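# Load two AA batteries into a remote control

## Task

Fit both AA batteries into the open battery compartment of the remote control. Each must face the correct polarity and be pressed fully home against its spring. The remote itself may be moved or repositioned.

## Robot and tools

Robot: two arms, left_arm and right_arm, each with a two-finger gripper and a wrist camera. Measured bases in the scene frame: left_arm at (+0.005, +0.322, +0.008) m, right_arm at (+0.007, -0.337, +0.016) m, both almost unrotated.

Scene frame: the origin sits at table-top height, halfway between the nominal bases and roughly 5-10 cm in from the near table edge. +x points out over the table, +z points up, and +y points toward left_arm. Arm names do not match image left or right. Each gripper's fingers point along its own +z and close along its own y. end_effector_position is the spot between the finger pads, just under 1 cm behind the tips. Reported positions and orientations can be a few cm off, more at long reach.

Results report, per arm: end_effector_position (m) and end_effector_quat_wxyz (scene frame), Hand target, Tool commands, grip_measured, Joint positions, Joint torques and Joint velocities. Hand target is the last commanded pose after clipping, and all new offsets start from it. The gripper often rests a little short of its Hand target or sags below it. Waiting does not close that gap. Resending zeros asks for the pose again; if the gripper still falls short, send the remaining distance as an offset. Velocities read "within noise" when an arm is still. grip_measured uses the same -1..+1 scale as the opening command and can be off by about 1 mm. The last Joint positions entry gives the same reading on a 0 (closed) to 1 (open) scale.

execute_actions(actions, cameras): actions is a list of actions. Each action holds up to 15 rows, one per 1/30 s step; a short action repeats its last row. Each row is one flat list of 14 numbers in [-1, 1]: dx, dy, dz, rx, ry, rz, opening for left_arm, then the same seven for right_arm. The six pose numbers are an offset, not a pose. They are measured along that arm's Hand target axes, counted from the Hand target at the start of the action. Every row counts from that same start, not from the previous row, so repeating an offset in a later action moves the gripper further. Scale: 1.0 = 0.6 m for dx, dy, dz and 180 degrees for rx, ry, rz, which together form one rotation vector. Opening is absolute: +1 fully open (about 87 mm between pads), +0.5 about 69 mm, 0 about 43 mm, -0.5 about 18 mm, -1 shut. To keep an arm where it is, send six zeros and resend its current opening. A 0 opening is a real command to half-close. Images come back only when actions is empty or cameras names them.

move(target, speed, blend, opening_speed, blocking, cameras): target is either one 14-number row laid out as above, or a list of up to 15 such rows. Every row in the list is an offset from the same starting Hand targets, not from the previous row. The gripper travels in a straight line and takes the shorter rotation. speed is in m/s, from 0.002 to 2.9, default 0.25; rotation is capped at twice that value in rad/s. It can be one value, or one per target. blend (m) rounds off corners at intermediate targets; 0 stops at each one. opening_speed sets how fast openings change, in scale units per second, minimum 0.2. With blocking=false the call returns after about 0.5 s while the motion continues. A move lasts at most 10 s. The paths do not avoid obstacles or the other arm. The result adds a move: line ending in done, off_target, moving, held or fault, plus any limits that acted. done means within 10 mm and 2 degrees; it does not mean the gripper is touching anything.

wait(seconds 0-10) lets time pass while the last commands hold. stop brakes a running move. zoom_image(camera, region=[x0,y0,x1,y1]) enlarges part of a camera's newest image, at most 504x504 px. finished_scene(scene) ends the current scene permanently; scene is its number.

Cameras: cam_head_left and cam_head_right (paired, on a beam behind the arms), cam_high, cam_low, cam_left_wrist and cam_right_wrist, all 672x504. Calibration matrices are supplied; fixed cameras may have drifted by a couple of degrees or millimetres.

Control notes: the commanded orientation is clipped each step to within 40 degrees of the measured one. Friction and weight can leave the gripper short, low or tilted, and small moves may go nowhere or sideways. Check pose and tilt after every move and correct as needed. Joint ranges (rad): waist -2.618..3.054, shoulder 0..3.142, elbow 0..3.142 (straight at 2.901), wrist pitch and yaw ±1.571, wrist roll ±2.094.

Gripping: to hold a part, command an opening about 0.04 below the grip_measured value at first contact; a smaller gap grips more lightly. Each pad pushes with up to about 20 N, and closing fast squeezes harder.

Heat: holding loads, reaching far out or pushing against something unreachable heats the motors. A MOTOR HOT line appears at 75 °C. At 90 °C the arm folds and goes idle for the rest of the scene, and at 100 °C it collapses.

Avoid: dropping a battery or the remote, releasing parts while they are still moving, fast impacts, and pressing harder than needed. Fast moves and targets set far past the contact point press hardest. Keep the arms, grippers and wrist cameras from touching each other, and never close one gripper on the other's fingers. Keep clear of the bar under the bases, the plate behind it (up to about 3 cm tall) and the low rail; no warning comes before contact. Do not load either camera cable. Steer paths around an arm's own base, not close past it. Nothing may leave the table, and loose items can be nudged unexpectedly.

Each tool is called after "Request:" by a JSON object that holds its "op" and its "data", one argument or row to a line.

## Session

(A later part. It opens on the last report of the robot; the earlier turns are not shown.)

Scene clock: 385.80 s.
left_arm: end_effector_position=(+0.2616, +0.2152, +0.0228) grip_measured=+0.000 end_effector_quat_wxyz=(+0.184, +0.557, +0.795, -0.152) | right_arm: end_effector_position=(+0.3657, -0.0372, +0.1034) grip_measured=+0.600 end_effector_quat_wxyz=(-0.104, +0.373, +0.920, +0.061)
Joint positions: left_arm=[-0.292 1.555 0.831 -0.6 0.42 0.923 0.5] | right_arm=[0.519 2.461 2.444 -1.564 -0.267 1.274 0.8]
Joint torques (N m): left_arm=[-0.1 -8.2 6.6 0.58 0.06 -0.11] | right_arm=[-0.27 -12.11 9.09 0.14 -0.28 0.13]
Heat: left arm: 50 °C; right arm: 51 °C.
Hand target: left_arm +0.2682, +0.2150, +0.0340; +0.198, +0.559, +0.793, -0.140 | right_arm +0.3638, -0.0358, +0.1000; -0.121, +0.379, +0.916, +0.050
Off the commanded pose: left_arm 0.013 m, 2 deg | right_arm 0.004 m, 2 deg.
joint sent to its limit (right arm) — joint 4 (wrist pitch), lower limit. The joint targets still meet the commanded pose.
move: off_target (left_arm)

Request:
{"op": "move", "data": {
  "target": [-0.0257, 0.0215, -0.0065, 0, 0, 0, 0.0, 0, 0, 0, 0, 0, 0, 0.6],
  "speed": 0.1
}}

Scene clock: 387.93 s.
left_arm: end_effector_position=(+0.2800, +0.2087, +0.0440) grip_measured=+0.000 end_effector_quat_wxyz=(+0.202, +0.560, +0.790, -0.145) | right_arm: end_effector_position=(+0.3657, -0.0372, +0.1034) grip_measured=+0.600 end_effector_quat_wxyz=(-0.104, +0.373, +0.920, +0.061)
Joint positions: left_arm=[-0.298 1.555 0.915 -0.641 0.419 0.917 0.5] | right_arm=[0.519 2.461 2.444 -1.564 -0.267 1.274 0.8]
Joint torques (N m): left_arm=[-0.68 -4.71 7.45 0.65 0.12 -0.11] | right_arm=[-0.27 -12.11 9.06 0.14 -0.29 0.13]
Heat: left arm: 49 °C; right arm: 51 °C.
Hand target: left_arm +0.2842, +0.2082, +0.0447; +0.198, +0.559, +0.793, -0.140 | right_arm +0.3638, -0.0358, +0.1000; -0.121, +0.379, +0.916, +0.050
Off the commanded pose: left_arm 0.004 m, 1 deg | right_arm 0.004 m, 2 deg.
joint sent to its limit (right arm) — joint 4 (wrist pitch), lower limit. The joint targets still meet the commanded pose.
move: done

Request:
{"op": "move", "data": {
  "target": [0.0309, -0.0207, 0.0207, 0, 0, 0, 0.0, 0, 0, 0, 0, 0, 0, 0.6],
  "speed": 0.1
}}

Scene clock: 389.47 s.
left_arm: end_effector_position=(+0.2665, +0.2123, +0.0251) grip_measured=+0.000 end_effector_quat_wxyz=(+0.192, +0.559, +0.793, -0.149) | right_arm: end_effector_position=(+0.3657, -0.0372, +0.1034) grip_measured=+0.600 end_effector_quat_wxyz=(-0.104, +0.373, +0.920, +0.061)
Joint positions: left_arm=[-0.298 1.555 0.838 -0.586 0.419 0.917 0.5] | right_arm=[0.519 2.461 2.444 -1.564 -0.267 1.274 0.8]
Joint torques (N m): left_arm=[-0.01 -6.43 4.3 0.9 0.06 -0.03] | right_arm=[-0.27 -12.11 9.06 0.14 -0.29 0.13]
Heat: left arm: 49 °C; right arm: 51 °C.
Hand target: left_arm +0.2690, +0.2140, +0.0250; +0.198, +0.559, +0.793, -0.140 | right_arm +0.3638, -0.0358, +0.1000; -0.121, +0.379, +0.916, +0.050
Off the commanded pose: left_arm 0.003 m, 1 deg | right_arm 0.004 m, 2 deg.
joint sent to its limit (right arm) — joint 4 (wrist pitch), lower limit. The joint targets still meet the commanded pose.
move: done

Request:
{"op": "move", "data": {
  "target": [0, 0, 0, 0, 0, 0, -0.66, -0.0535, -0.0118, 0.1513, -0.0043, 0, 0.0161, 0.6],
  "speed": 0.15,
  "opening_speed": 0.7
}}

Scene clock: 395.70 s.
left_arm: end_effector_position=(+0.2667, +0.2123, +0.0251) grip_measured=-0.599 end_effector_quat_wxyz=(+0.192, +0.559, +0.793, -0.149) | right_arm: end_effector_position=(+0.3570, -0.0435, +0.0053) grip_measured=+0.600 end_effector_quat_wxyz=(-0.132, +0.392, +0.909, +0.049)
Joint positions: left_arm=[-0.298 1.555 0.838 -0.585 0.419 0.917 0.201] | right_arm=[0.512 2.461 2.036 -1.207 -0.297 1.301 0.8]
Joint torques (N m): left_arm=[0.01 -6.49 4.19 0.95 0.1 -0.02] | right_arm=[-1.06 -14.95 5.64 0.51 0.03 0.19]
Heat: left arm: 49 °C; right arm: 52 °C.
Hand target: left_arm +0.2691, +0.2139, +0.0251; +0.198, +0.559, +0.793, -0.140 | right_arm +0.3641, -0.0462, +0.0040; -0.119, +0.403, +0.906, +0.053
Off the commanded pose: left_arm 0.003 m, 1 deg | right_arm 0.008 m, 2 deg.
move: done

Request:
{"op": "move", "data": {
  "target": [
    [-0.0509, 0, -0.0956, 0, 0, 0, -0.66, 0, 0, 0, 0, 0, 0, 0.02],
    [-0.2485, -0.1171, 0.0285, -0.0407, 0.1203, -0.1331, -0.66, 0, 0, 0, 0, 0, 0, 0.02]
  ],
  "speed": 0.3,
  "blend": [0.02, 0],
  "opening_speed": 0.7,
  "cameras": ["cam_left_wrist", "cam_right_wrist"]
}}

Scene clock: 404.60 s.
left_arm: end_effector_position=(+0.2454, +0.0597, +0.0814) grip_measured=-0.599 end_effector_quat_wxyz=(+0.049, +0.391, +0.919, -0.030) | right_arm: end_effector_position=(+0.3576, -0.0427, +0.0054) grip_measured=+0.085 end_effector_quat_wxyz=(-0.132, +0.395, +0.908, +0.050)
Joint positions: left_arm=[-0.862 1.956 1.586 -1.088 0.023 -0.011 0.201] | right_arm=[0.512 2.461 2.036 -1.205 -0.299 1.309 0.543]
Joint torques (N m): left_arm=[0.16 -7.87 8.05 0.37 -0.23 -0.16] | right_arm=[-1.05 -14.95 5.64 0.49 0.04 0.11]
Heat: left arm: 48 °C; right arm: 54 °C.
Hand target: left_arm +0.2498, +0.0590, +0.0800; +0.048, +0.386, +0.921, -0.021 | right_arm +0.3642, -0.0462, +0.0040; -0.119, +0.403, +0.906, +0.053
Off the commanded pose: left_arm 0.005 m, 1 deg | right_arm 0.008 m, 2 deg.
move: done; blend cut to 0 m at target 1
camera_calibration:
cam_left_wrist: T_world_to_cam=[[-0.719219, -0.694777, 0.00317969, 0.218037], [-0.503592, 0.52445, 0.686547, 0.0599344], [-0.478665, 0.492176, -0.727078, 0.293311], [0, 0, 0, 1]] pos_world=[0.327396, -0.0243063, 0.171419]
cam_right_wrist: T_world_to_cam=[[-0.725342, -0.687902, 0.0258987, 0.227066], [-0.251025, 0.299345, 0.920532, 0.118798], [-0.640988, 0.661199, -0.389808, 0.40356], [0, 0, 0, 1]] pos_world=[0.453199, -0.146196, 0.0420723]
Images, in order (width x height): cam_left_wrist 672x504, cam_right_wrist 672x504.

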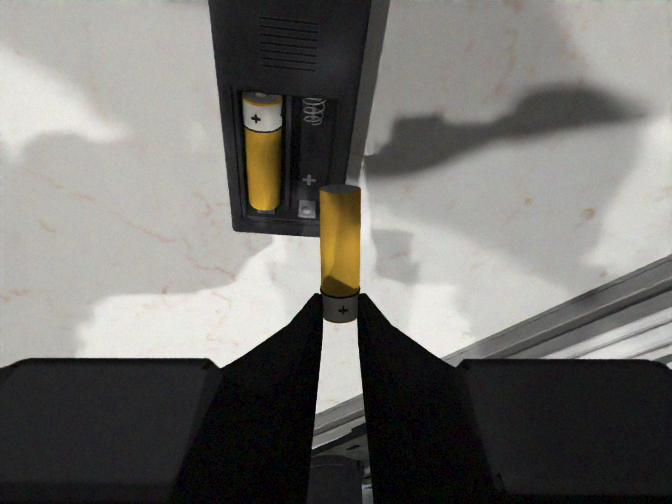

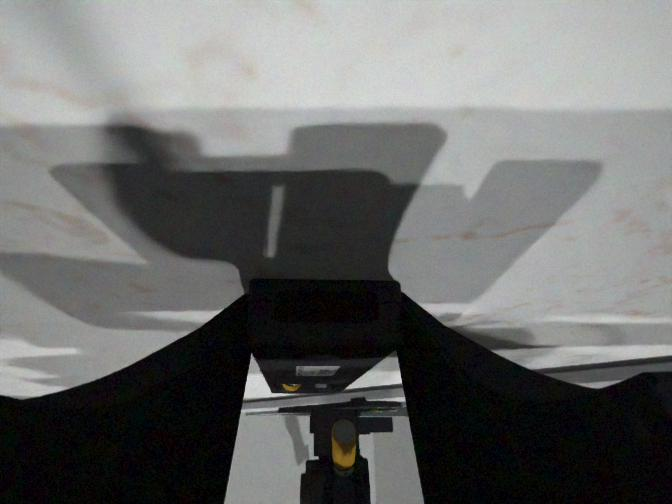

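Request:
{"op": "move", "data": {
  "target": [
    [0, 0, 0, 0, 0, 0, -0.66, 0, 0, 0, 0, 0, 0, 0.3],
    [-0.0102, 0.0211, 0.0094, 0.0038, 0, 0.0359, -0.66, 0, 0, 0, -0.0072, 0, 0.0268, 0.3],
    [-0.0102, 0.0211, 0.0094, 0.0038, 0, 0.0359, -0.66, 0, 0, 0, -0.0072, 0, 0.0268, 0.02]
  ],
  "speed": 0.2,
  "opening_speed": 0.8,
  "cameras": ["cam_left_wrist", "cam_right_wrist"]
}}

Scene clock: 412.43 s.
left_arm: end_effector_position=(+0.2573, +0.0655, +0.0750) grip_measured=-0.599 end_effector_quat_wxyz=(+0.045, +0.436, +0.898, -0.024) | right_arm: end_effector_position=(+0.3579, -0.0411, +0.0044) grip_measured=+0.062 end_effector_quat_wxyz=(-0.139, +0.435, +0.888, +0.059)
Joint positions: left_arm=[-0.84 1.988 1.605 -1.089 0.023 0.109 0.201] | right_arm=[0.505 2.429 1.968 -1.15 -0.324 1.393 0.531]
Joint velocities: left_arm=[-0.007 -0.007 -0.012 0.022 -0.154 -0.007 0.002] | right_arm=[within noise]
Joint torques (N m): left_arm=[0.35 -8.44 8.12 0.39 -0.04 0.04] | right_arm=[-0.69 -15.56 5.11 0.52 0.25 0.14]
Heat: left arm: 50 °C; right arm: 57 °C.
Hand target: left_arm +0.2634, +0.0630, +0.0750; +0.047, +0.437, +0.898, -0.024 | right_arm +0.3643, -0.0463, +0.0040; -0.117, +0.442, +0.887, +0.058
Off the commanded pose: left_arm 0.007 m, 0 deg | right_arm 0.008 m, 3 deg.
move: off_target (right_arm); target 3's new opening was sent with right_arm's hand 0.008 m and 3 deg from that target
camera_calibration:
cam_left_wrist: T_world_to_cam=[[-0.783694, -0.62108, -0.00910828, 0.243488], [-0.451137, 0.559054, 0.695654, 0.0507734], [-0.426965, 0.549289, -0.718319, 0.273801], [0, 0, 0, 1]] pos_world=[0.330629, -0.0275556, 0.163573]
cam_right_wrist: T_world_to_cam=[[-0.783266, -0.62108, 0.0274502, 0.251924], [-0.211315, 0.307503, 0.927787, 0.10528], [-0.584671, 0.720903, -0.3721, 0.384511], [0, 0, 0, 1]] pos_world=[0.444383, -0.153104, 0.0384838]
Images, in order (width x height): cam_left_wrist 672x504, cam_right_wrist 672x504.

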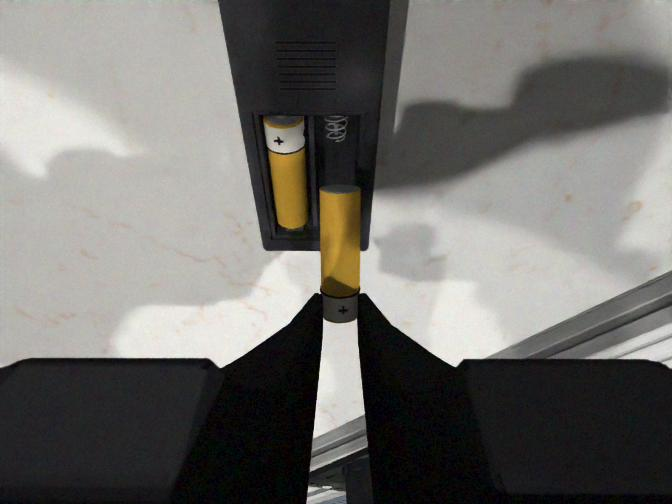

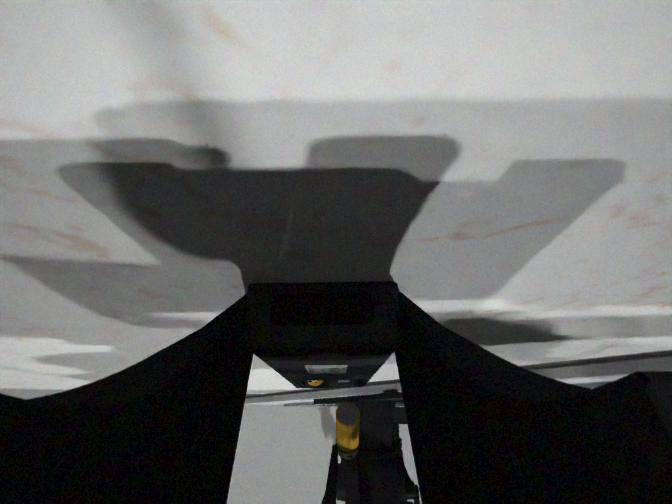

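Request:
{"op": "move", "data": {
  "target": [0.0124, 0.002, 0.0582, 0.0006, 0, 0.0055, -0.66, 0, 0, 0, 0, 0, 0, 0.02],
  "speed": 0.08,
  "cameras": ["cam_left_wrist"]
}}

Scene clock: 416.50 s.
left_arm: end_effector_position=(+0.2587, +0.0668, +0.0478) grip_measured=-0.599 end_effector_quat_wxyz=(+0.047, +0.444, +0.895, -0.024) | right_arm: end_effector_position=(+0.3579, -0.0411, +0.0044) grip_measured=+0.062 end_effector_quat_wxyz=(-0.139, +0.435, +0.888, +0.059)
Joint positions: left_arm=[-0.838 2.004 1.518 -0.982 0.023 0.129 0.201] | right_arm=[0.505 2.429 1.968 -1.15 -0.324 1.393 0.531]
Joint torques (N m): left_arm=[0.38 -8.42 4.53 0.74 -0.04 0.06] | right_arm=[-0.69 -15.56 5.11 0.52 0.25 0.14]
Heat: left arm: 50 °C; right arm: 59 °C.
Hand target: left_arm +0.2621, +0.0667, +0.0395; +0.047, +0.445, +0.894, -0.024 | right_arm +0.3643, -0.0463, +0.0040; -0.117, +0.442, +0.887, +0.058
Off the commanded pose: left_arm 0.009 m, 0 deg | right_arm 0.008 m, 3 deg.
move: off_target (right_arm)
camera_calibration:
cam_left_wrist: T_world_to_cam=[[-0.794198, -0.607549, -0.0115741, 0.247008], [-0.444443, 0.567784, 0.692887, 0.0674344], [-0.414391, 0.555433, -0.720953, 0.250576], [0, 0, 0, 1]] pos_world=[0.32998, -0.027397, 0.136788]
Images, in order (width x height): cam_left_wrist 672x504.

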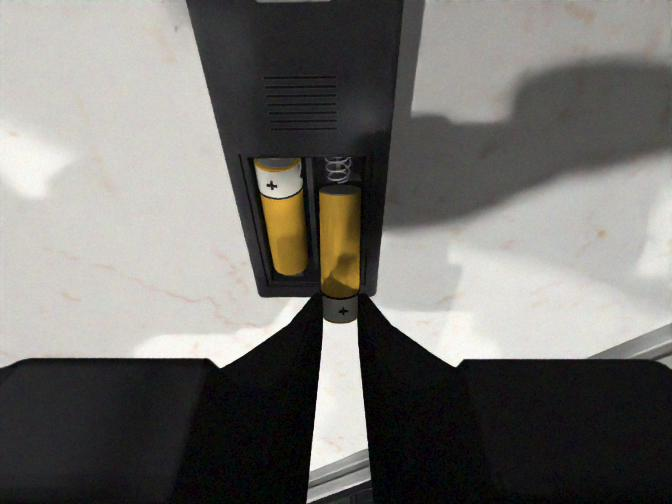

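Request:
{"op": "move", "data": {
  "target": [0.0014, 0, 0.0166, 0, 0, 0, -0.66, 0, 0, 0, 0, 0, 0, 0.02],
  "speed": 0.06
}}

Scene clock: 417.63 s.
left_arm: end_effector_position=(+0.2607, +0.0647, +0.0450) grip_measured=-0.599 end_effector_quat_wxyz=(+0.054, +0.444, +0.894, -0.027) | right_arm: end_effector_position=(+0.3579, -0.0411, +0.0044) grip_measured=+0.062 end_effector_quat_wxyz=(-0.139, +0.435, +0.888, +0.059)
Joint positions: left_arm=[-0.838 2.004 1.508 -0.957 0.023 0.129 0.201] | right_arm=[0.505 2.429 1.968 -1.15 -0.324 1.393 0.531]
Joint torques (N m): left_arm=[0.4 -7.76 3.22 0.84 -0.05 0.06] | right_arm=[-0.69 -15.56 5.12 0.52 0.25 0.14]
Heat: left arm: 50 °C; right arm: 59 °C.
Hand target: left_arm +0.2622, +0.0665, +0.0295; +0.047, +0.445, +0.894, -0.024 | right_arm +0.3643, -0.0463, +0.0040; -0.117, +0.442, +0.887, +0.058
Off the commanded pose: left_arm 0.016 m, 1 deg | right_arm 0.008 m, 3 deg.
move: off_target (left_arm, right_arm)

Request:
{"op": "move", "data": {
  "target": [
    [-0.0032, -0.0038, -0.0223, 0, 0, 0, -0.3, 0, 0, 0, 0, 0, 0, 0.02],
    [-0.0106, -0.0038, -0.0919, 0, 0, 0, -0.3, 0, 0, 0, 0, 0, 0, 0.02],
    [0.0309, -0.0041, -0.0795, 0, -0.2, 0, -0.95, 0.0306, -0.0005, 0.0082, 0, 0, 0, 0.02]
  ],
  "speed": [0.1, 0.15, 0.25],
  "blend": [0, 0.02, 0],
  "opening_speed": 0.8,
  "cameras": ["cam_left_wrist"]
}}

Scene clock: 425.97 s.
left_arm: end_effector_position=(+0.2450, +0.0853, +0.0692) grip_measured=-0.950 end_effector_quat_wxyz=(+0.308, +0.416, +0.842, -0.151) | right_arm: end_effector_position=(+0.3514, -0.0317, +0.0044) grip_measured=+0.062 end_effector_quat_wxyz=(-0.137, +0.441, +0.885, +0.060)
Joint positions: left_arm=[-0.776 1.406 0.779 -0.253 0.125 0.141 0.025] | right_arm=[0.529 2.413 1.939 -1.124 -0.324 1.434 0.531]
Joint torques (N m): left_arm=[0.4 -7.25 4.77 1.65 0.17 -0.02] | right_arm=[0.85 -15.47 5.07 0.53 0.24 0.15]
Heat: left arm: 51 °C; right arm: 63 °C.
Hand target: left_arm +0.2461, +0.0838, +0.0750; +0.321, +0.416, +0.836, -0.160 | right_arm +0.3526, -0.0313, +0.0040; -0.117, +0.442, +0.887, +0.058
Off the commanded pose: left_arm 0.006 m, 2 deg | right_arm 0.001 m, 2 deg.
move: done
camera_calibration:
cam_left_wrist: T_world_to_cam=[[-0.78779, -0.615843, -0.0111264, 0.246696], [-0.608422, 0.77523, 0.169828, 0.0947152], [-0.0959619, 0.140558, -0.985411, 0.225741], [0, 0, 0, 1]] pos_world=[0.273634, 0.0467705, 0.209107]
Images, in order (width x height): cam_left_wrist 672x504.

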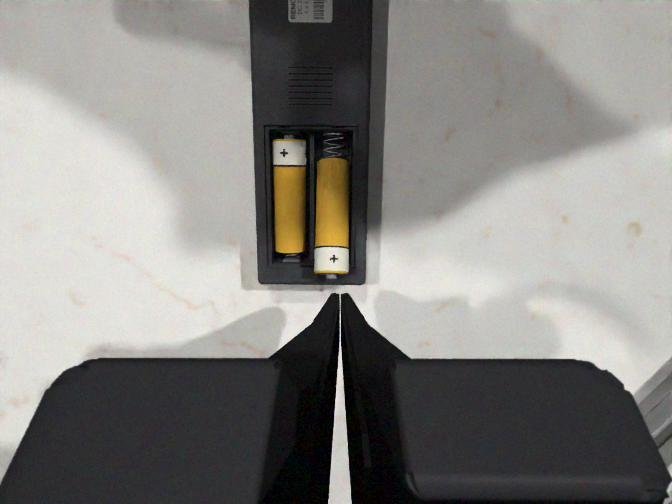

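Request:
{"op": "move", "data": {
  "target": [0.0372, 0.0077, 0.0315, 0, 0, 0, -0.95, 0, 0, 0, 0, 0, 0, 0.02],
  "speed": 0.12,
  "cameras": ["cam_left_wrist"]
}}

Scene clock: 432.03 s.
left_arm: end_effector_position=(+0.2474, +0.0900, +0.0509) grip_measured=-0.950 end_effector_quat_wxyz=(+0.323, +0.413, +0.837, -0.156) | right_arm: end_effector_position=(+0.3514, -0.0317, +0.0044) grip_measured=+0.062 end_effector_quat_wxyz=(-0.137, +0.441, +0.885, +0.060)
Joint positions: left_arm=[-0.756 1.415 0.688 -0.121 0.139 0.152 0.025] | right_arm=[0.529 2.413 1.939 -1.124 -0.324 1.434 0.531]
Joint torques (N m): left_arm=[0.57 -3.9 4.86 1.77 0.1 0.11] | right_arm=[0.85 -15.47 5.08 0.53 0.24 0.15]
Heat: left arm: 51 °C; right arm: 65 °C.
Hand target: left_arm +0.2475, +0.0897, +0.0461; +0.321, +0.416, +0.836, -0.160 | right_arm +0.3526, -0.0313, +0.0040; -0.117, +0.442, +0.887, +0.058
Off the commanded pose: left_arm 0.005 m, 1 deg | right_arm 0.001 m, 2 deg.
move: done
camera_calibration:
cam_left_wrist: T_world_to_cam=[[-0.785424, -0.618793, -0.0142726, 0.251149], [-0.61452, 0.776829, 0.137487, 0.0986666], [-0.073989, 0.116757, -0.990401, 0.204151], [0, 0, 0, 1]] pos_world=[0.272996, 0.0549262, 0.19221]
Images, in order (width x height): cam_left_wrist 672x504.

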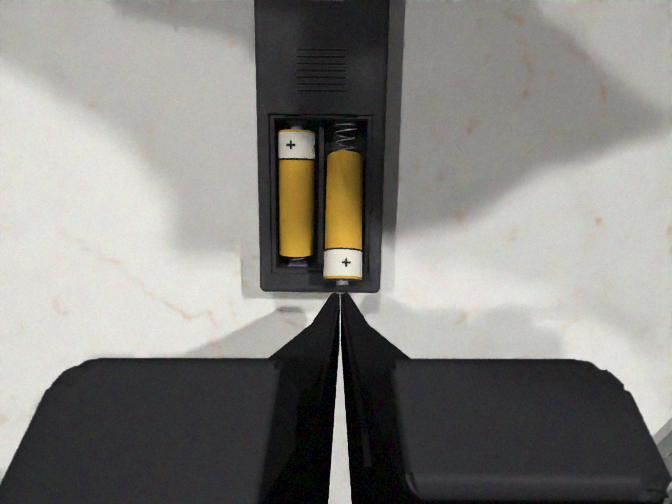

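Request:
{"op": "move", "data": {
  "target": [-0.0277, 0.0004, 0.0316, 0, 0, 0, -0.95, 0.0193, 0, 0.0052, 0, 0, 0, 0.02],
  "speed": 0.06,
  "cameras": ["cam_left_wrist"]
}}

Scene clock: 433.63 s.
left_arm: end_effector_position=(+0.2481, +0.0883, +0.0419) grip_measured=-0.950 end_effector_quat_wxyz=(+0.296, +0.416, +0.847, -0.150) | right_arm: end_effector_position=(+0.3499, -0.0304, +0.0045) grip_measured=+0.062 end_effector_quat_wxyz=(-0.129, +0.445, +0.884, +0.057)
Joint positions: left_arm=[-0.758 1.478 0.735 -0.165 0.14 0.151 0.025] | right_arm=[0.539 2.4 1.925 -1.114 -0.307 1.454 0.531]
Joint torques (N m): left_arm=[-0.72 -1.89 7.5 2.35 0.04 -0.14] | right_arm=[2.48 -15.16 4.96 0.57 0.07 0.22]
Heat: left arm: 50 °C; right arm: 65 °C.
Hand target: left_arm +0.2628, +0.0698, +0.0432; +0.321, +0.416, +0.836, -0.160 | right_arm +0.3452, -0.0216, +0.0039; -0.117, +0.442, +0.888, +0.058
Off the commanded pose: left_arm 0.024 m, 3 deg | right_arm 0.010 m, 2 deg.
move: off_target (left_arm)
camera_calibration:
cam_left_wrist: T_world_to_cam=[[-0.786684, -0.617354, -0.0015506, 0.250157], [-0.60579, 0.77146, 0.194594, 0.0976312], [-0.118937, 0.154023, -0.980883, 0.203017], [0, 0, 0, 1]] pos_world=[0.280085, 0.0478473, 0.180526]
Images, in order (width x height): cam_left_wrist 672x504.

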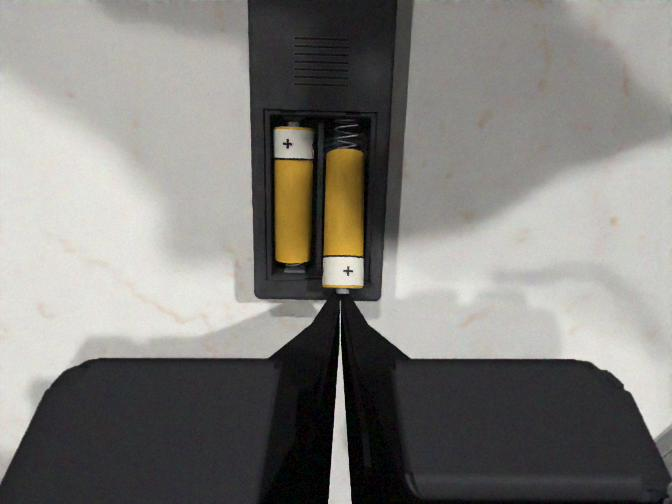

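Request:
{"op": "move", "data": {
  "target": [-0.0282, 0, -0.0015, 0, 0, 0, -0.95, 0, 0, 0, 0, 0, 0, 0.02],
  "speed": 0.06,
  "cameras": ["cam_left_wrist"]
}}

Scene clock: 435.23 s.
left_arm: end_effector_position=(+0.2484, +0.0873, +0.0424) grip_measured=-0.950 end_effector_quat_wxyz=(+0.275, +0.418, +0.854, -0.142) | right_arm: end_effector_position=(+0.3499, -0.0304, +0.0045) grip_measured=+0.062 end_effector_quat_wxyz=(-0.129, +0.445, +0.884, +0.057)
Joint positions: left_arm=[-0.763 1.509 0.79 -0.234 0.132 0.15 0.025] | right_arm=[0.539 2.4 1.925 -1.114 -0.307 1.454 0.531]
Joint torques (N m): left_arm=[-1.25 -3.73 8.92 2.48 0.09 -0.13] | right_arm=[2.48 -15.15 4.97 0.57 0.07 0.23]
Heat: left arm: 50 °C; right arm: 65 °C.
Hand target: left_arm +0.2699, +0.0603, +0.0551; +0.321, +0.416, +0.836, -0.160 | right_arm +0.3452, -0.0216, +0.0039; -0.117, +0.442, +0.887, +0.058
Off the commanded pose: left_arm 0.037 m, 6 deg | right_arm 0.010 m, 2 deg.
move: off_target (left_arm)
camera_calibration:
cam_left_wrist: T_world_to_cam=[[-0.786717, -0.61731, 0.0019806, 0.249541], [-0.598963, 0.764104, 0.239558, 0.0954183], [-0.149395, 0.187278, -0.97088, 0.207984], [0, 0, 0, 1]] pos_world=[0.284542, 0.0421841, 0.178575]
Images, in order (width x height): cam_left_wrist 672x504.

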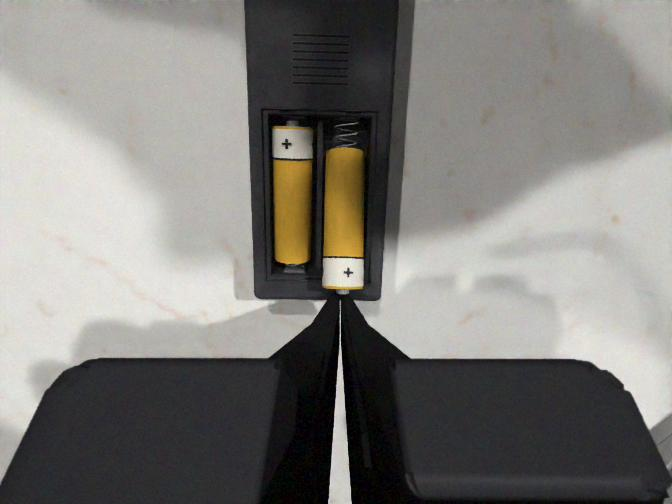

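Request:
{"op": "move", "data": {
  "target": [0.0806, -0.002, -0.0836, 0, 0, 0, -0.95, 0, 0, 0, 0, 0, 0, 0.02],
  "speed": 0.12
}}

Request:
{"op": "move", "data": {
  "target": [-0.0791, 0.0012, 0.0791, 0, 0, 0, -0.95, 0, 0, 0, 0, 0, 0, 0.02],
  "speed": 0.08,
  "cameras": ["cam_left_wrist"]
}}

Scene clock: 438.47 s.
left_arm: end_effector_position=(+0.2302, +0.1134, +0.0586) grip_measured=-0.950 end_effector_quat_wxyz=(+0.320, +0.413, +0.839, -0.155) | right_arm: end_effector_position=(+0.3446, -0.0225, +0.0044) grip_measured=+0.062 end_effector_quat_wxyz=(-0.130, +0.440, +0.887, +0.057)
Joint positions: left_arm=[-0.727 1.28 0.627 -0.205 0.157 0.174 0.025] | right_arm=[0.56 2.4 1.925 -1.11 -0.308 1.464 0.531]
Joint torques (N m): left_arm=[0.5 -5.93 4.82 1.38 0.17 0.04] | right_arm=[0.5 -15.13 5.04 0.54 0.08 0.14]
Heat: left arm: 50 °C; right arm: 66 °C.
Hand target: left_arm +0.2271, +0.1151, +0.0599; +0.321, +0.416, +0.836, -0.160 | right_arm +0.3454, -0.0217, +0.0039; -0.117, +0.442, +0.887, +0.058
Off the commanded pose: left_arm 0.004 m, 1 deg | right_arm 0.001 m, 1 deg.
move: done

Scene clock: 439.73 s.
left_arm: end_effector_position=(+0.2461, +0.0868, +0.0445) grip_measured=-0.950 end_effector_quat_wxyz=(+0.276, +0.419, +0.852, -0.146) | right_arm: end_effector_position=(+0.3452, -0.0232, +0.0044) grip_measured=+0.062 end_effector_quat_wxyz=(-0.130, +0.441, +0.886, +0.057)
Joint positions: left_arm=[-0.765 1.498 0.785 -0.237 0.14 0.149 0.025] | right_arm=[0.558 2.4 1.925 -1.11 -0.308 1.464 0.531]
Joint torques (N m): left_arm=[-0.9 -3.6 8.84 2.38 -0.01 -0.08] | right_arm=[0.68 -15.12 5.03 0.54 0.08 0.13]
Heat: left arm: 49 °C; right arm: 67 °C.
Hand target: left_arm +0.2680, +0.0619, +0.0565; +0.321, +0.416, +0.836, -0.160 | right_arm +0.3453, -0.0216, +0.0039; -0.117, +0.442, +0.888, +0.058
Off the commanded pose: left_arm 0.035 m, 6 deg | right_arm 0.002 m, 1 deg.
move: off_target (left_arm)
camera_calibration:
cam_left_wrist: T_world_to_cam=[[-0.789812, -0.613299, 0.00788984, 0.247602], [-0.594828, 0.769035, 0.234021, 0.092795], [-0.149592, 0.180139, -0.9722, 0.210412], [0, 0, 0, 1]] pos_world=[0.282232, 0.0425878, 0.180893]
Images, in order (width x height): cam_left_wrist 672x504.

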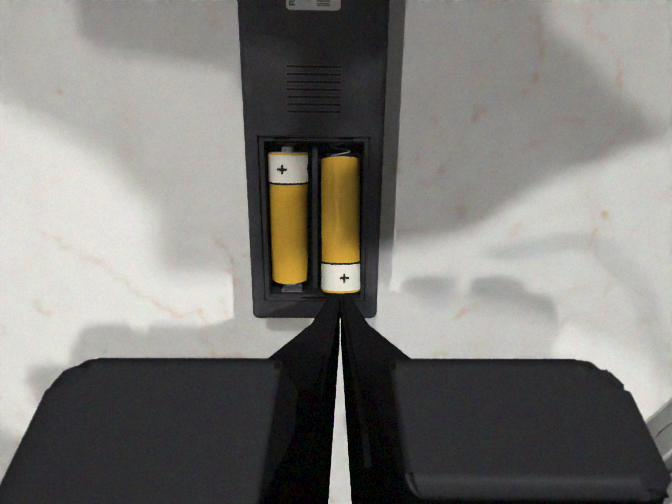

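Request:
{"op": "move", "data": {
  "target": [
    [0.0793, -0.0009, -0.079, 0, 0, 0, -0.95, 0, 0, 0, 0, 0, 0, 0.02],
    [-0.0201, 0, -0.0099, 0, 0, 0, -0.95, 0.0129, 0, 0.0034, 0, 0, 0, 0.02]
  ],
  "speed": [0.12, 0.08],
  "cameras": ["cam_left_wrist"]
}}

Scene clock: 444.90 s.
left_arm: end_effector_position=(+0.2624, +0.0649, +0.0632) grip_measured=-0.950 end_effector_quat_wxyz=(+0.308, +0.421, +0.838, -0.163) | right_arm: end_effector_position=(+0.3412, -0.0176, +0.0043) grip_measured=+0.062 end_effector_quat_wxyz=(-0.130, +0.442, +0.886, +0.057)
Joint positions: left_arm=[-0.774 1.519 0.847 -0.201 0.152 0.145 0.025] | right_arm=[0.573 2.396 1.917 -1.102 -0.309 1.481 0.531]
Joint torques (N m): left_arm=[-0.58 -5.08 8.47 1.67 -0.12 -0.12] | right_arm=[0.94 -15.16 5 0.55 0.09 0.14]
Heat: left arm: 49 °C; right arm: 67 °C.
Hand target: left_arm +0.2710, +0.0580, +0.0690; +0.321, +0.416, +0.836, -0.160 | right_arm +0.3405, -0.0152, +0.0041; -0.117, +0.442, +0.887, +0.059
Off the commanded pose: left_arm 0.013 m, 2 deg | right_arm 0.002 m, 1 deg.
move: off_target (left_arm)
camera_calibration:
cam_left_wrist: T_world_to_cam=[[-0.798785, -0.601596, 0.00489108, 0.248741], [-0.593323, 0.789094, 0.159055, 0.117921], [-0.0995463, 0.124149, -0.987258, 0.226498], [0, 0, 0, 1]] pos_world=[0.291203, 0.0284713, 0.20364]
Images, in order (width x height): cam_left_wrist 672x504.

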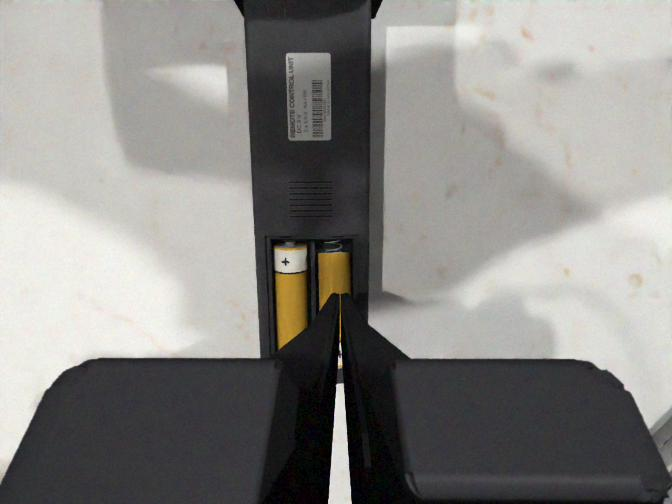

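Request:
{"op": "move", "data": {
  "target": [
    [0.0965, -0.001, -0.0723, 0, 0, 0, -0.95, 0, 0, 0, 0, 0, 0, 0.02],
    [0.0214, 0.0002, -0.0035, 0, 0, 0, -0.95, 0, 0, 0, 0, 0, 0, 0.02]
  ],
  "speed": [0.15, 0.08],
  "cameras": ["cam_left_wrist"]
}}

Scene clock: 448.00 s.
left_arm: end_effector_position=(+0.2547, +0.0747, +0.0553) grip_measured=-0.950 end_effector_quat_wxyz=(+0.305, +0.421, +0.839, -0.162) | right_arm: end_effector_position=(+0.3412, -0.0176, +0.0043) grip_measured=+0.062 end_effector_quat_wxyz=(-0.130, +0.442, +0.886, +0.057)
Joint positions: left_arm=[-0.766 1.49 0.789 -0.179 0.157 0.151 0.025] | right_arm=[0.573 2.396 1.917 -1.102 -0.309 1.481 0.531]
Joint torques (N m): left_arm=[-0.42 -4.6 8.42 1.74 -0.11 -0.13] | right_arm=[0.95 -15.19 5 0.55 0.08 0.14]
Heat: left arm: 48 °C; right arm: 67 °C.
Hand target: left_arm +0.2646, +0.0668, +0.0620; +0.321, +0.416, +0.836, -0.160 | right_arm +0.3405, -0.0152, +0.0041; -0.117, +0.442, +0.887, +0.058
Off the commanded pose: left_arm 0.014 m, 2 deg | right_arm 0.002 m, 2 deg.
move: off_target (left_arm)
camera_calibration:
cam_left_wrist: T_world_to_cam=[[-0.798449, -0.602029, 0.00633486, 0.248367], [-0.592935, 0.788127, 0.16518, 0.106557], [-0.104436, 0.128132, -0.986243, 0.217588], [0, 0, 0, 1]] pos_world=[0.284214, 0.0376641, 0.19542]
Images, in order (width x height): cam_left_wrist 672x504.

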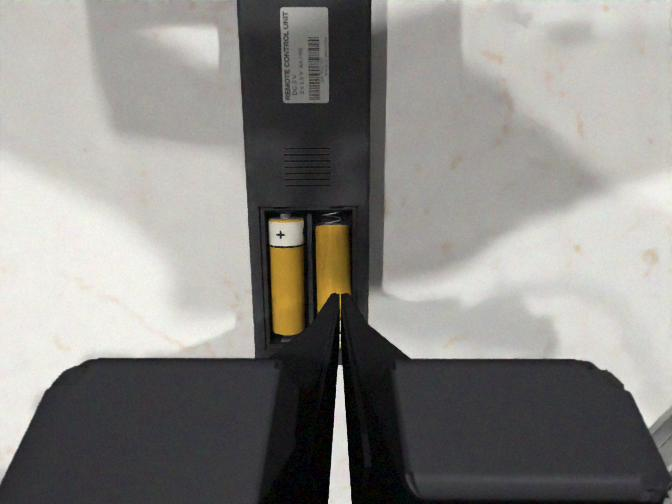

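Request:
{"op": "move", "data": {
  "target": [0.0092, -0.0034, -0.0599, 0, 0, 0, -0.95, 0, 0, 0, 0, 0, 0, 0.02],
  "speed": 0.15,
  "cameras": ["cam_left_wrist"]
}}

Scene clock: 449.70 s.
left_arm: end_effector_position=(+0.2441, +0.0850, +0.0796) grip_measured=-0.950 end_effector_quat_wxyz=(+0.313, +0.418, +0.837, -0.164) | right_arm: end_effector_position=(+0.3412, -0.0176, +0.0043) grip_measured=+0.062 end_effector_quat_wxyz=(-0.130, +0.442, +0.886, +0.057)
Joint positions: left_arm=[-0.763 1.377 0.789 -0.276 0.157 0.15 0.025] | right_arm=[0.573 2.396 1.917 -1.102 -0.309 1.481 0.531]
Joint torques (N m): left_arm=[0.39 -6.89 6.05 1.52 -0.04 0.01] | right_arm=[0.94 -15.19 5 0.55 0.08 0.14]
Heat: left arm: 49 °C; right arm: 67 °C.
Hand target: left_arm +0.2460, +0.0881, +0.0849; +0.321, +0.416, +0.836, -0.160 | right_arm +0.3405, -0.0152, +0.0041; -0.117, +0.442, +0.887, +0.058
Off the commanded pose: left_arm 0.007 m, 1 deg | right_arm 0.002 m, 2 deg.
move: done
camera_calibration:
cam_left_wrist: T_world_to_cam=[[-0.796455, -0.60469, 0.00311254, 0.245936], [-0.597572, 0.787847, 0.14901, 0.090613], [-0.092557, 0.11682, -0.988831, 0.237391], [0, 0, 0, 1]] pos_world=[0.271997, 0.0495936, 0.220472]
Images, in order (width x height): cam_left_wrist 672x504.

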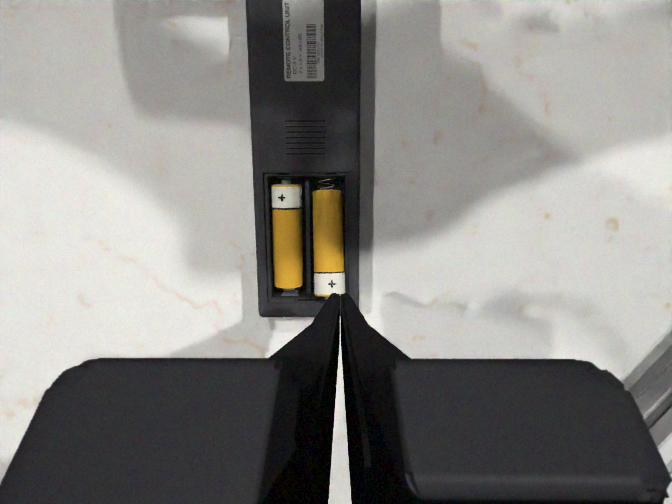

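Request:
{"op": "zoom_image", "data": {
  "camera": "cam_left_wrist",
  "region": [230, 160, 400, 330]
}}

Scaled by 2.965 from the camera's 672x504 image, which has a finer 960x720 frame.

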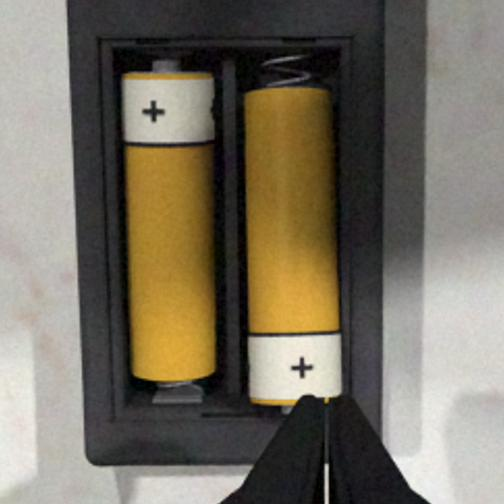

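Request:
{"op": "move", "data": {
  "target": [
    [0.0731, 0.0113, -0.001, 0, 0, 0, -0.95, 0, 0, 0, 0, 0, 0, 0.02],
    [-0.0232, 0.0122, 0.0633, 0, 0, 0, -0.95, 0, 0, 0, 0, 0, 0, 0.02]
  ],
  "speed": [0.15, 0.08],
  "cameras": ["cam_left_wrist"]
}}

Scene clock: 453.93 s.
left_arm: end_effector_position=(+0.2644, +0.0707, +0.0604) grip_measured=-0.950 end_effector_quat_wxyz=(+0.308, +0.420, +0.838, -0.163) | right_arm: end_effector_position=(+0.3412, -0.0176, +0.0043) grip_measured=+0.062 end_effector_quat_wxyz=(-0.130, +0.442, +0.886, +0.057)
Joint positions: left_arm=[-0.753 1.516 0.832 -0.192 0.166 0.161 0.025] | right_arm=[0.573 2.396 1.917 -1.102 -0.309 1.481 0.531]
Joint torques (N m): left_arm=[-0.42 -5 8.27 1.72 -0.11 -0.13] | right_arm=[0.94 -15.17 5 0.54 0.09 0.14]
Heat: left arm: 48 °C; right arm: 68 °C.
Hand target: left_arm +0.2734, +0.0639, +0.0661; +0.321, +0.416, +0.836, -0.160 | right_arm +0.3405, -0.0152, +0.0041; -0.117, +0.442, +0.887, +0.058
Off the commanded pose: left_arm 0.013 m, 2 deg | right_arm 0.002 m, 2 deg.
move: off_target (left_arm)
camera_calibration:
cam_left_wrist: T_world_to_cam=[[-0.798852, -0.601501, 0.00557681, 0.253801], [-0.593132, 0.789214, 0.159173, 0.114952], [-0.100144, 0.123848, -0.987235, 0.223404], [0, 0, 0, 1]] pos_world=[0.293304, 0.0342717, 0.200839]
Images, in order (width x height): cam_left_wrist 672x504.

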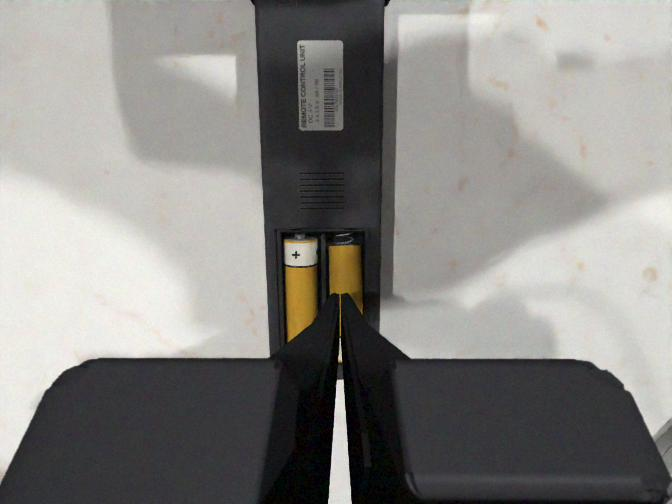

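Request:
{"op": "move", "data": {
  "target": [
    [-0.0279, 0, -0.031, 0, 0, 0, -0.95, 0, 0, 0, 0, 0, 0, 0.02],
    [0.0267, -0.0112, -0.044, 0, 0.2111, 0, -0.15, 0, 0, 0, 0, 0, 0, 0.02]
  ],
  "speed": [0.12, 0.2],
  "blend": [0.015, 0],
  "cameras": ["cam_left_wrist"]
}}

Scene clock: 465.53 s.
left_arm: end_effector_position=(+0.2476, +0.0858, +0.0754) grip_measured=-0.150 end_effector_quat_wxyz=(+0.032, +0.444, +0.895, -0.025) | right_arm: end_effector_position=(+0.3412, -0.0175, +0.0043) grip_measured=+0.062 end_effector_quat_wxyz=(-0.130, +0.442, +0.886, +0.057)
Joint positions: left_arm=[-0.817 1.929 1.522 -1.089 0.035 0.149 0.425] | right_arm=[0.573 2.396 1.917 -1.102 -0.309 1.481 0.531]
Joint torques (N m): left_arm=[-0.68 -7.69 7.8 0.23 -0.17 -0.1] | right_arm=[0.92 -15.19 5 0.55 0.09 0.14]
Heat: left arm: 48 °C; right arm: 68 °C.
Hand target: left_arm +0.2502, +0.0835, +0.0750; +0.031, +0.446, +0.895, -0.016 | right_arm +0.3405, -0.0153, +0.0040; -0.117, +0.442, +0.887, +0.058
Off the commanded pose: left_arm 0.004 m, 1 deg | right_arm 0.002 m, 2 deg.
move: done; blend cut to 0.0124 m at target 1
camera_calibration:
cam_left_wrist: T_world_to_cam=[[-0.794769, -0.606907, 0.00242717, 0.249024], [-0.425304, 0.559797, 0.711157, 0.0271674], [-0.432965, 0.564174, -0.703029, 0.257763], [0, 0, 0, 1]] pos_world=[0.321074, -0.00949689, 0.16129]
Images, in order (width x height): cam_left_wrist 672x504.

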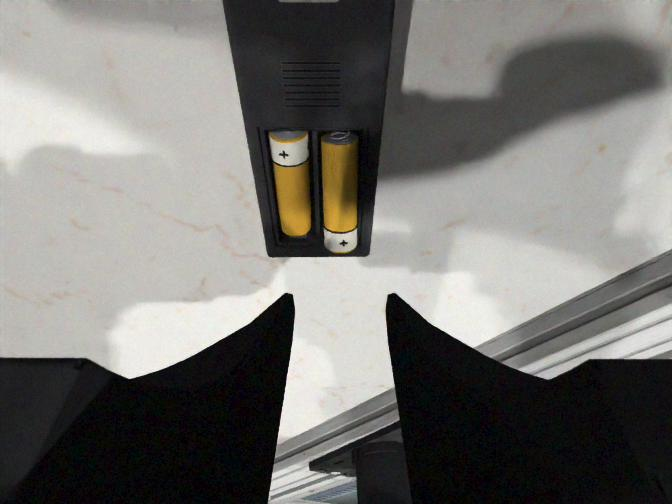

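Request:
{"op": "zoom_image", "data": {
  "camera": "cam_left_wrist",
  "region": [240, 110, 400, 270]
}}

Scaled by 3.150 from the camera's 672x504 image, which has a finer 960x720 frame.

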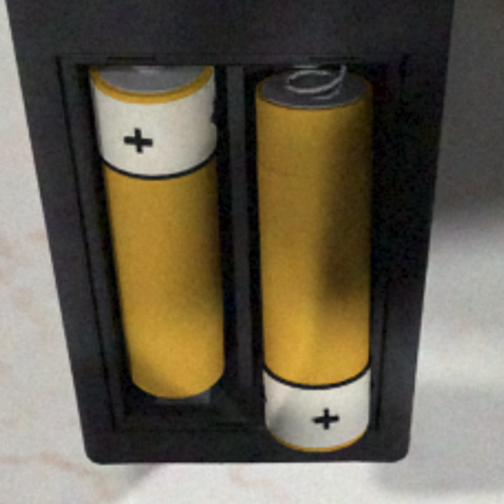

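Request:
{"op": "move", "data": {
  "target": [0.0018, -0.0024, 0.0625, 0, 0, 0, -0.2, 0, 0, 0, 0, 0, 0, 0.02],
  "speed": 0.1
}}

Scene clock: 468.80 s.
left_arm: end_effector_position=(+0.2486, +0.0820, +0.0448) grip_measured=-0.200 end_effector_quat_wxyz=(+0.030, +0.446, +0.894, -0.024) | right_arm: end_effector_position=(+0.3412, -0.0175, +0.0043) grip_measured=+0.062 end_effector_quat_wxyz=(-0.130, +0.442, +0.886, +0.057)
Joint positions: left_arm=[-0.824 1.971 1.456 -0.985 0.035 0.146 0.4] | right_arm=[0.573 2.396 1.917 -1.102 -0.309 1.481 0.531]
Joint torques (N m): left_arm=[-0.42 -8.25 4.62 0.58 -0.16 -0.13] | right_arm=[0.94 -15.17 5 0.55 0.09 0.14]
Heat: left arm: 48 °C; right arm: 68 °C.
Hand target: left_arm +0.2500, +0.0814, +0.0375; +0.031, +0.446, +0.895, -0.016 | right_arm +0.3405, -0.0153, +0.0040; -0.117, +0.442, +0.887, +0.058
Off the commanded pose: left_arm 0.007 m, 1 deg | right_arm 0.002 m, 2 deg.
move: done

Request:
{"op": "move", "data": {
  "target": [0, 0, 0, 0, 0, 0, -0.66, 0, 0, 0, 0, 0, 0, 0.02],
  "speed": 0.1,
  "opening_speed": 0.8
}}

Scene clock: 472.80 s.
left_arm: end_effector_position=(+0.2489, +0.0821, +0.0447) grip_measured=-0.660 end_effector_quat_wxyz=(+0.031, +0.446, +0.894, -0.024) | right_arm: end_effector_position=(+0.3412, -0.0175, +0.0043) grip_measured=+0.062 end_effector_quat_wxyz=(-0.130, +0.442, +0.886, +0.057)
Joint positions: left_arm=[-0.824 1.971 1.456 -0.984 0.034 0.146 0.17] | right_arm=[0.573 2.396 1.917 -1.102 -0.309 1.481 0.531]
Joint torques (N m): left_arm=[-0.49 -8.4 4.41 0.6 -0.2 -0.09] | right_arm=[0.92 -15.19 5.01 0.55 0.09 0.14]
Heat: left arm: 49 °C; right arm: 68 °C.
Hand target: left_arm +0.2500, +0.0813, +0.0375; +0.031, +0.446, +0.895, -0.016 | right_arm +0.3405, -0.0153, +0.0040; -0.117, +0.442, +0.887, +0.058
Off the commanded pose: left_arm 0.007 m, 1 deg | right_arm 0.002 m, 2 deg.
move: done

Request:
{"op": "execute_actions", "data": {
  "actions": [],
  "cameras": ["cam_left_wrist", "cam_right_wrist"]
}}

Request:
{"op": "zoom_image", "data": {
  "camera": "cam_left_wrist",
  "region": [240, 150, 440, 350]
}}

Scene clock: 473.83 s.
left_arm: end_effector_position=(+0.2489, +0.0821, +0.0447) grip_measured=-0.660 end_effector_quat_wxyz=(+0.031, +0.446, +0.894, -0.024) | right_arm: end_effector_position=(+0.3412, -0.0175, +0.0043) grip_measured=+0.062 end_effector_quat_wxyz=(-0.130, +0.442, +0.886, +0.057)
Joint positions: left_arm=[-0.824 1.971 1.456 -0.984 0.034 0.146 0.17] | right_arm=[0.573 2.396 1.917 -1.102 -0.309 1.481 0.531]
Joint velocities: within noise
Joint torques (N m): left_arm=[-0.76 -8.46 4.48 0.6 -0.16 -0.11] | right_arm=[0.94 -15.17 5 0.55 0.09 0.14]
Heat: left arm: 49 °C; right arm: 68 °C.
Hand target: left_arm +0.2500, +0.0813, +0.0375; +0.031, +0.446, +0.895, -0.016 | right_arm +0.3405, -0.0153, +0.0040; -0.117, +0.442, +0.887, +0.058
Tool commands: left_gripper/opening=-0.66 right_gripper/opening=+0.02
Off the commanded pose: left_arm 0.007 m, 1 deg | right_arm 0.002 m, 2 deg.
camera_calibration:
cam_left_wrist: T_world_to_cam=[[-0.796754, -0.604302, 0.00132841, 0.24825], [-0.422313, 0.558376, 0.71405, 0.0508523], [-0.432244, 0.568362, -0.700093, 0.238277], [0, 0, 0, 1]] pos_world=[0.322264, -0.0138038, 0.130175]
cam_right_wrist: T_world_to_cam=[[-0.792712, -0.609044, 0.0259415, 0.256876], [-0.217826, 0.322747, 0.921079, 0.0971009], [-0.56935, 0.724499, -0.388511, 0.352563], [0, 0, 0, 1]] pos_world=[0.425512, -0.130321, 0.0408732]
Images, in order (width x height): cam_left_wrist 672x504, cam_right_wrist 672x504.

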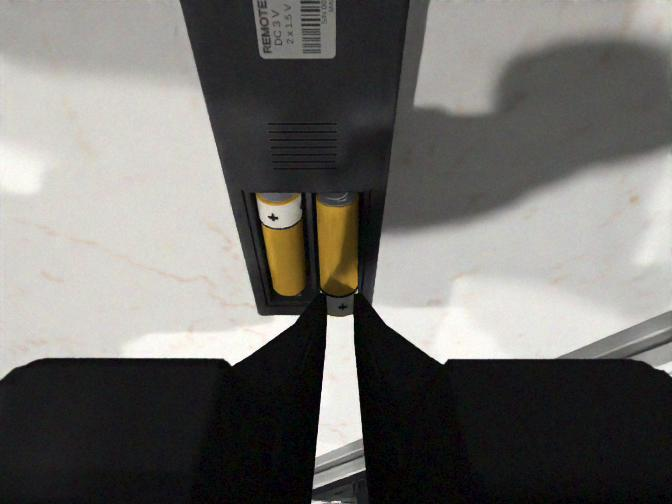

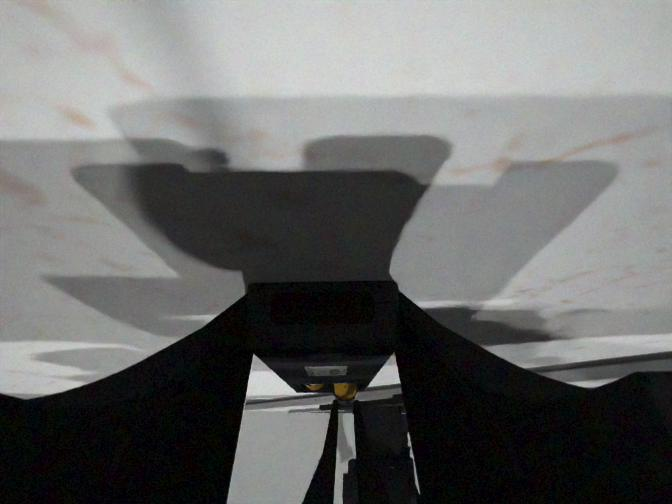

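Scaled by 2.520 from the camera's 672x504 image, which has a finer 960x720 frame.

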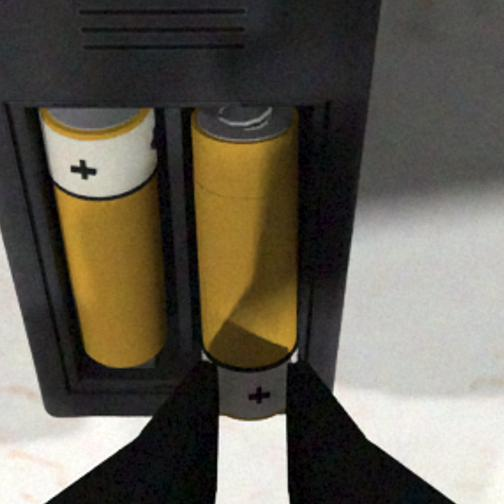

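Request:
{"op": "move", "data": {
  "target": [-0.0323, 0, 0.0156, 0, -0.0222, 0, -0.7, 0, 0, 0, 0, 0, 0, 0.02],
  "speed": 0.06,
  "cameras": ["cam_left_wrist"]
}}

Scene clock: 476.73 s.
left_arm: end_effector_position=(+0.2589, +0.0704, +0.0424) grip_measured=-0.700 end_effector_quat_wxyz=(+0.058, +0.443, +0.894, -0.032) | right_arm: end_effector_position=(+0.3412, -0.0175, +0.0043) grip_measured=+0.062 end_effector_quat_wxyz=(-0.130, +0.442, +0.886, +0.057)
Joint positions: left_arm=[-0.827 1.976 1.456 -0.922 0.032 0.137 0.15] | right_arm=[0.573 2.396 1.917 -1.102 -0.309 1.481 0.531]
Joint torques (N m): left_arm=[-0.61 -7.57 4.16 0.99 -0.09 -0.09] | right_arm=[0.94 -15.16 4.98 0.55 0.09 0.14]
Heat: left arm: 49 °C; right arm: 69 °C.
Hand target: left_arm +0.2620, +0.0654, +0.0294; +0.062, +0.445, +0.893, -0.032 | right_arm +0.3405, -0.0153, +0.0040; -0.117, +0.442, +0.887, +0.058
Off the commanded pose: left_arm 0.014 m, 1 deg | right_arm 0.002 m, 2 deg.
move: off_target (left_arm)
camera_calibration:
cam_left_wrist: T_world_to_cam=[[-0.793415, -0.608642, -0.00699007, 0.249037], [-0.453993, 0.58409, 0.672851, 0.0714436], [-0.405443, 0.537024, -0.739745, 0.244571], [0, 0, 0, 1]] pos_world=[0.329184, -0.0214959, 0.13459]
Images, in order (width x height): cam_left_wrist 672x504.

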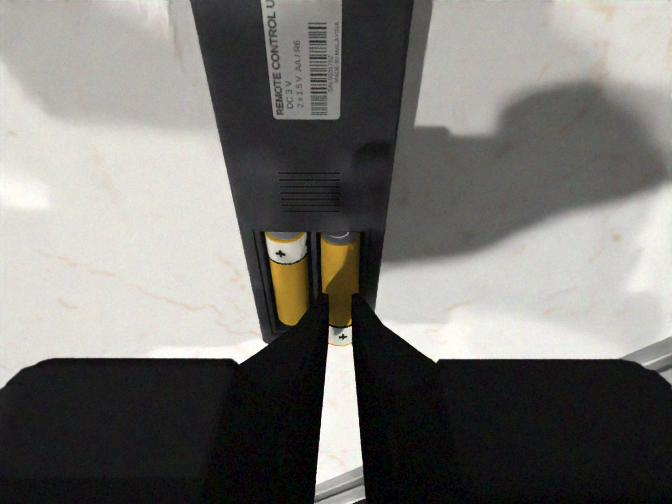

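Request:
{"op": "move", "data": {
  "target": [
    [-0.0033, 0.001, -0.0931, 0, 0, 0, -0.7, 0, 0, 0, 0, 0, 0, 0.02],
    [0.0927, 0.0033, -0.0898, 0, -0.1889, 0, -0.95, 0, 0, 0, 0, 0, 0, 0.02],
    [0.0962, 0.0033, -0.0649, 0, -0.1889, 0, -0.95, 0, 0, 0, 0, 0, 0, 0.02],
    [-0.0255, 0.0041, -0.042, 0, -0.1889, 0, -0.95, 0, 0, 0, 0, 0, 0, 0.02]
  ],
  "speed": [0.15, 0.25, 0.15, 0.08],
  "blend": [0.02, 0, 0, 0],
  "cameras": ["cam_left_wrist"]
}}

Scene clock: 486.87 s.
left_arm: end_effector_position=(+0.2610, +0.0656, +0.0501) grip_measured=-0.950 end_effector_quat_wxyz=(+0.305, +0.421, +0.839, -0.162) | right_arm: end_effector_position=(+0.3408, -0.0169, +0.0043) grip_measured=+0.062 end_effector_quat_wxyz=(-0.130, +0.441, +0.886, +0.057)
Joint positions: left_arm=[-0.776 1.543 0.815 -0.152 0.151 0.144 0.025] | right_arm=[0.574 2.396 1.917 -1.101 -0.309 1.482 0.531]
Joint torques (N m): left_arm=[-0.36 -5.01 8.16 1.68 -0.16 -0.11] | right_arm=[0.77 -15.17 5.01 0.54 0.09 0.13]
Heat: left arm: 49 °C; right arm: 69 °C.
Hand target: left_arm +0.2709, +0.0576, +0.0565; +0.320, +0.416, +0.836, -0.160 | right_arm +0.3405, -0.0153, +0.0040; -0.117, +0.442, +0.887, +0.058
Off the commanded pose: left_arm 0.014 m, 2 deg | right_arm 0.002 m, 2 deg.
move: off_target (left_arm)
camera_calibration:
cam_left_wrist: T_world_to_cam=[[-0.798919, -0.601408, 0.00601412, 0.247989], [-0.592319, 0.788501, 0.165604, 0.118074], [-0.104338, 0.128742, -0.986174, 0.214225], [0, 0, 0, 1]] pos_world=[0.290412, 0.0284614, 0.190219]
Images, in order (width x height): cam_left_wrist 672x504.

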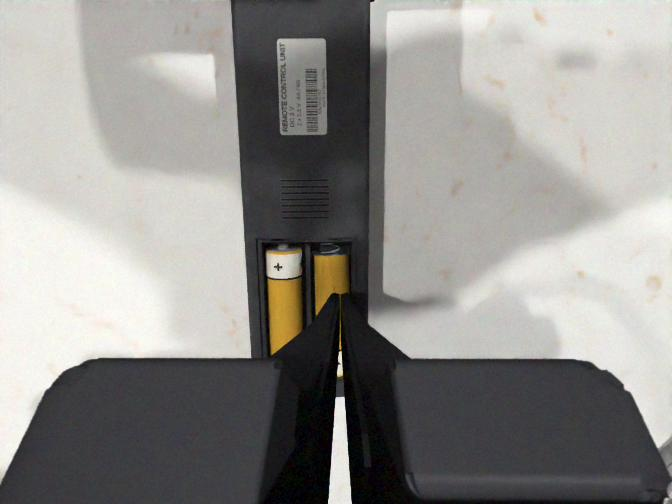

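Request:
{"op": "move", "data": {
  "target": [
    [-0.0223, 0, -0.0248, 0, 0, 0, -0.95, 0, 0, 0, 0, 0, 0, 0.02],
    [0.0415, -0.0006, -0.1013, 0, 0, 0, -0.95, 0, 0, 0, 0, 0, 0, 0.02],
    [0.0622, -0.0006, -0.0684, 0, 0, 0, -0.95, 0, 0, 0, 0, 0, 0, 0.02]
  ],
  "speed": [0.15, 0.2, 0.12],
  "blend": [0.01, 0.01, 0],
  "cameras": ["cam_left_wrist"]
}}

Scene clock: 489.87 s.
left_arm: end_effector_position=(+0.2368, +0.1025, +0.0655) grip_measured=-0.950 end_effector_quat_wxyz=(+0.321, +0.413, +0.838, -0.157) | right_arm: end_effector_position=(+0.3408, -0.0169, +0.0043) grip_measured=+0.062 end_effector_quat_wxyz=(-0.130, +0.441, +0.886, +0.057)
Joint positions: left_arm=[-0.742 1.319 0.68 -0.216 0.151 0.161 0.025] | right_arm=[0.574 2.396 1.917 -1.101 -0.309 1.482 0.531]
Joint torques (N m): left_arm=[0.34 -3.48 5.23 1.76 0.14 0.05] | right_arm=[0.77 -15.17 5.01 0.55 0.09 0.13]
Heat: left arm: 49 °C; right arm: 69 °C.
Hand target: left_arm +0.2374, +0.1015, +0.0619; +0.320, +0.416, +0.836, -0.160 | right_arm +0.3405, -0.0153, +0.0040; -0.117, +0.442, +0.887, +0.058
Off the commanded pose: left_arm 0.004 m, 1 deg | right_arm 0.002 m, 2 deg.
move: done; blend cut to 0.0098 m at target 1
camera_calibration:
cam_left_wrist: T_world_to_cam=[[-0.785824, -0.618361, -0.0104723, 0.250534], [-0.613424, 0.777172, 0.140407, 0.0798961], [-0.0786837, 0.11676, -0.990038, 0.217562], [0, 0, 0, 1]] pos_world=[0.263005, 0.0674252, 0.2068]
Images, in order (width x height): cam_left_wrist 672x504.

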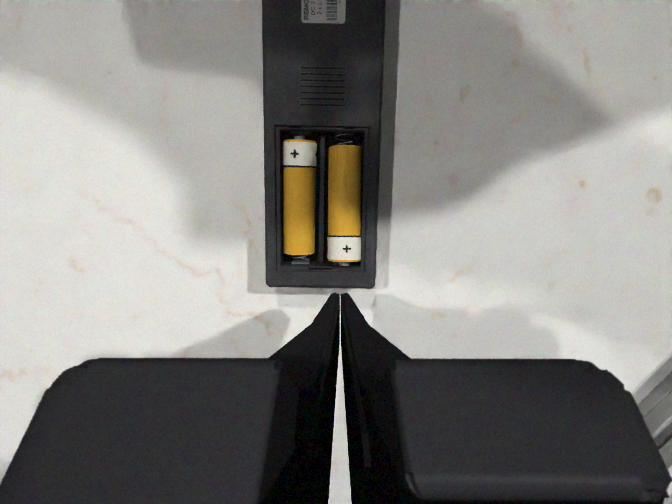

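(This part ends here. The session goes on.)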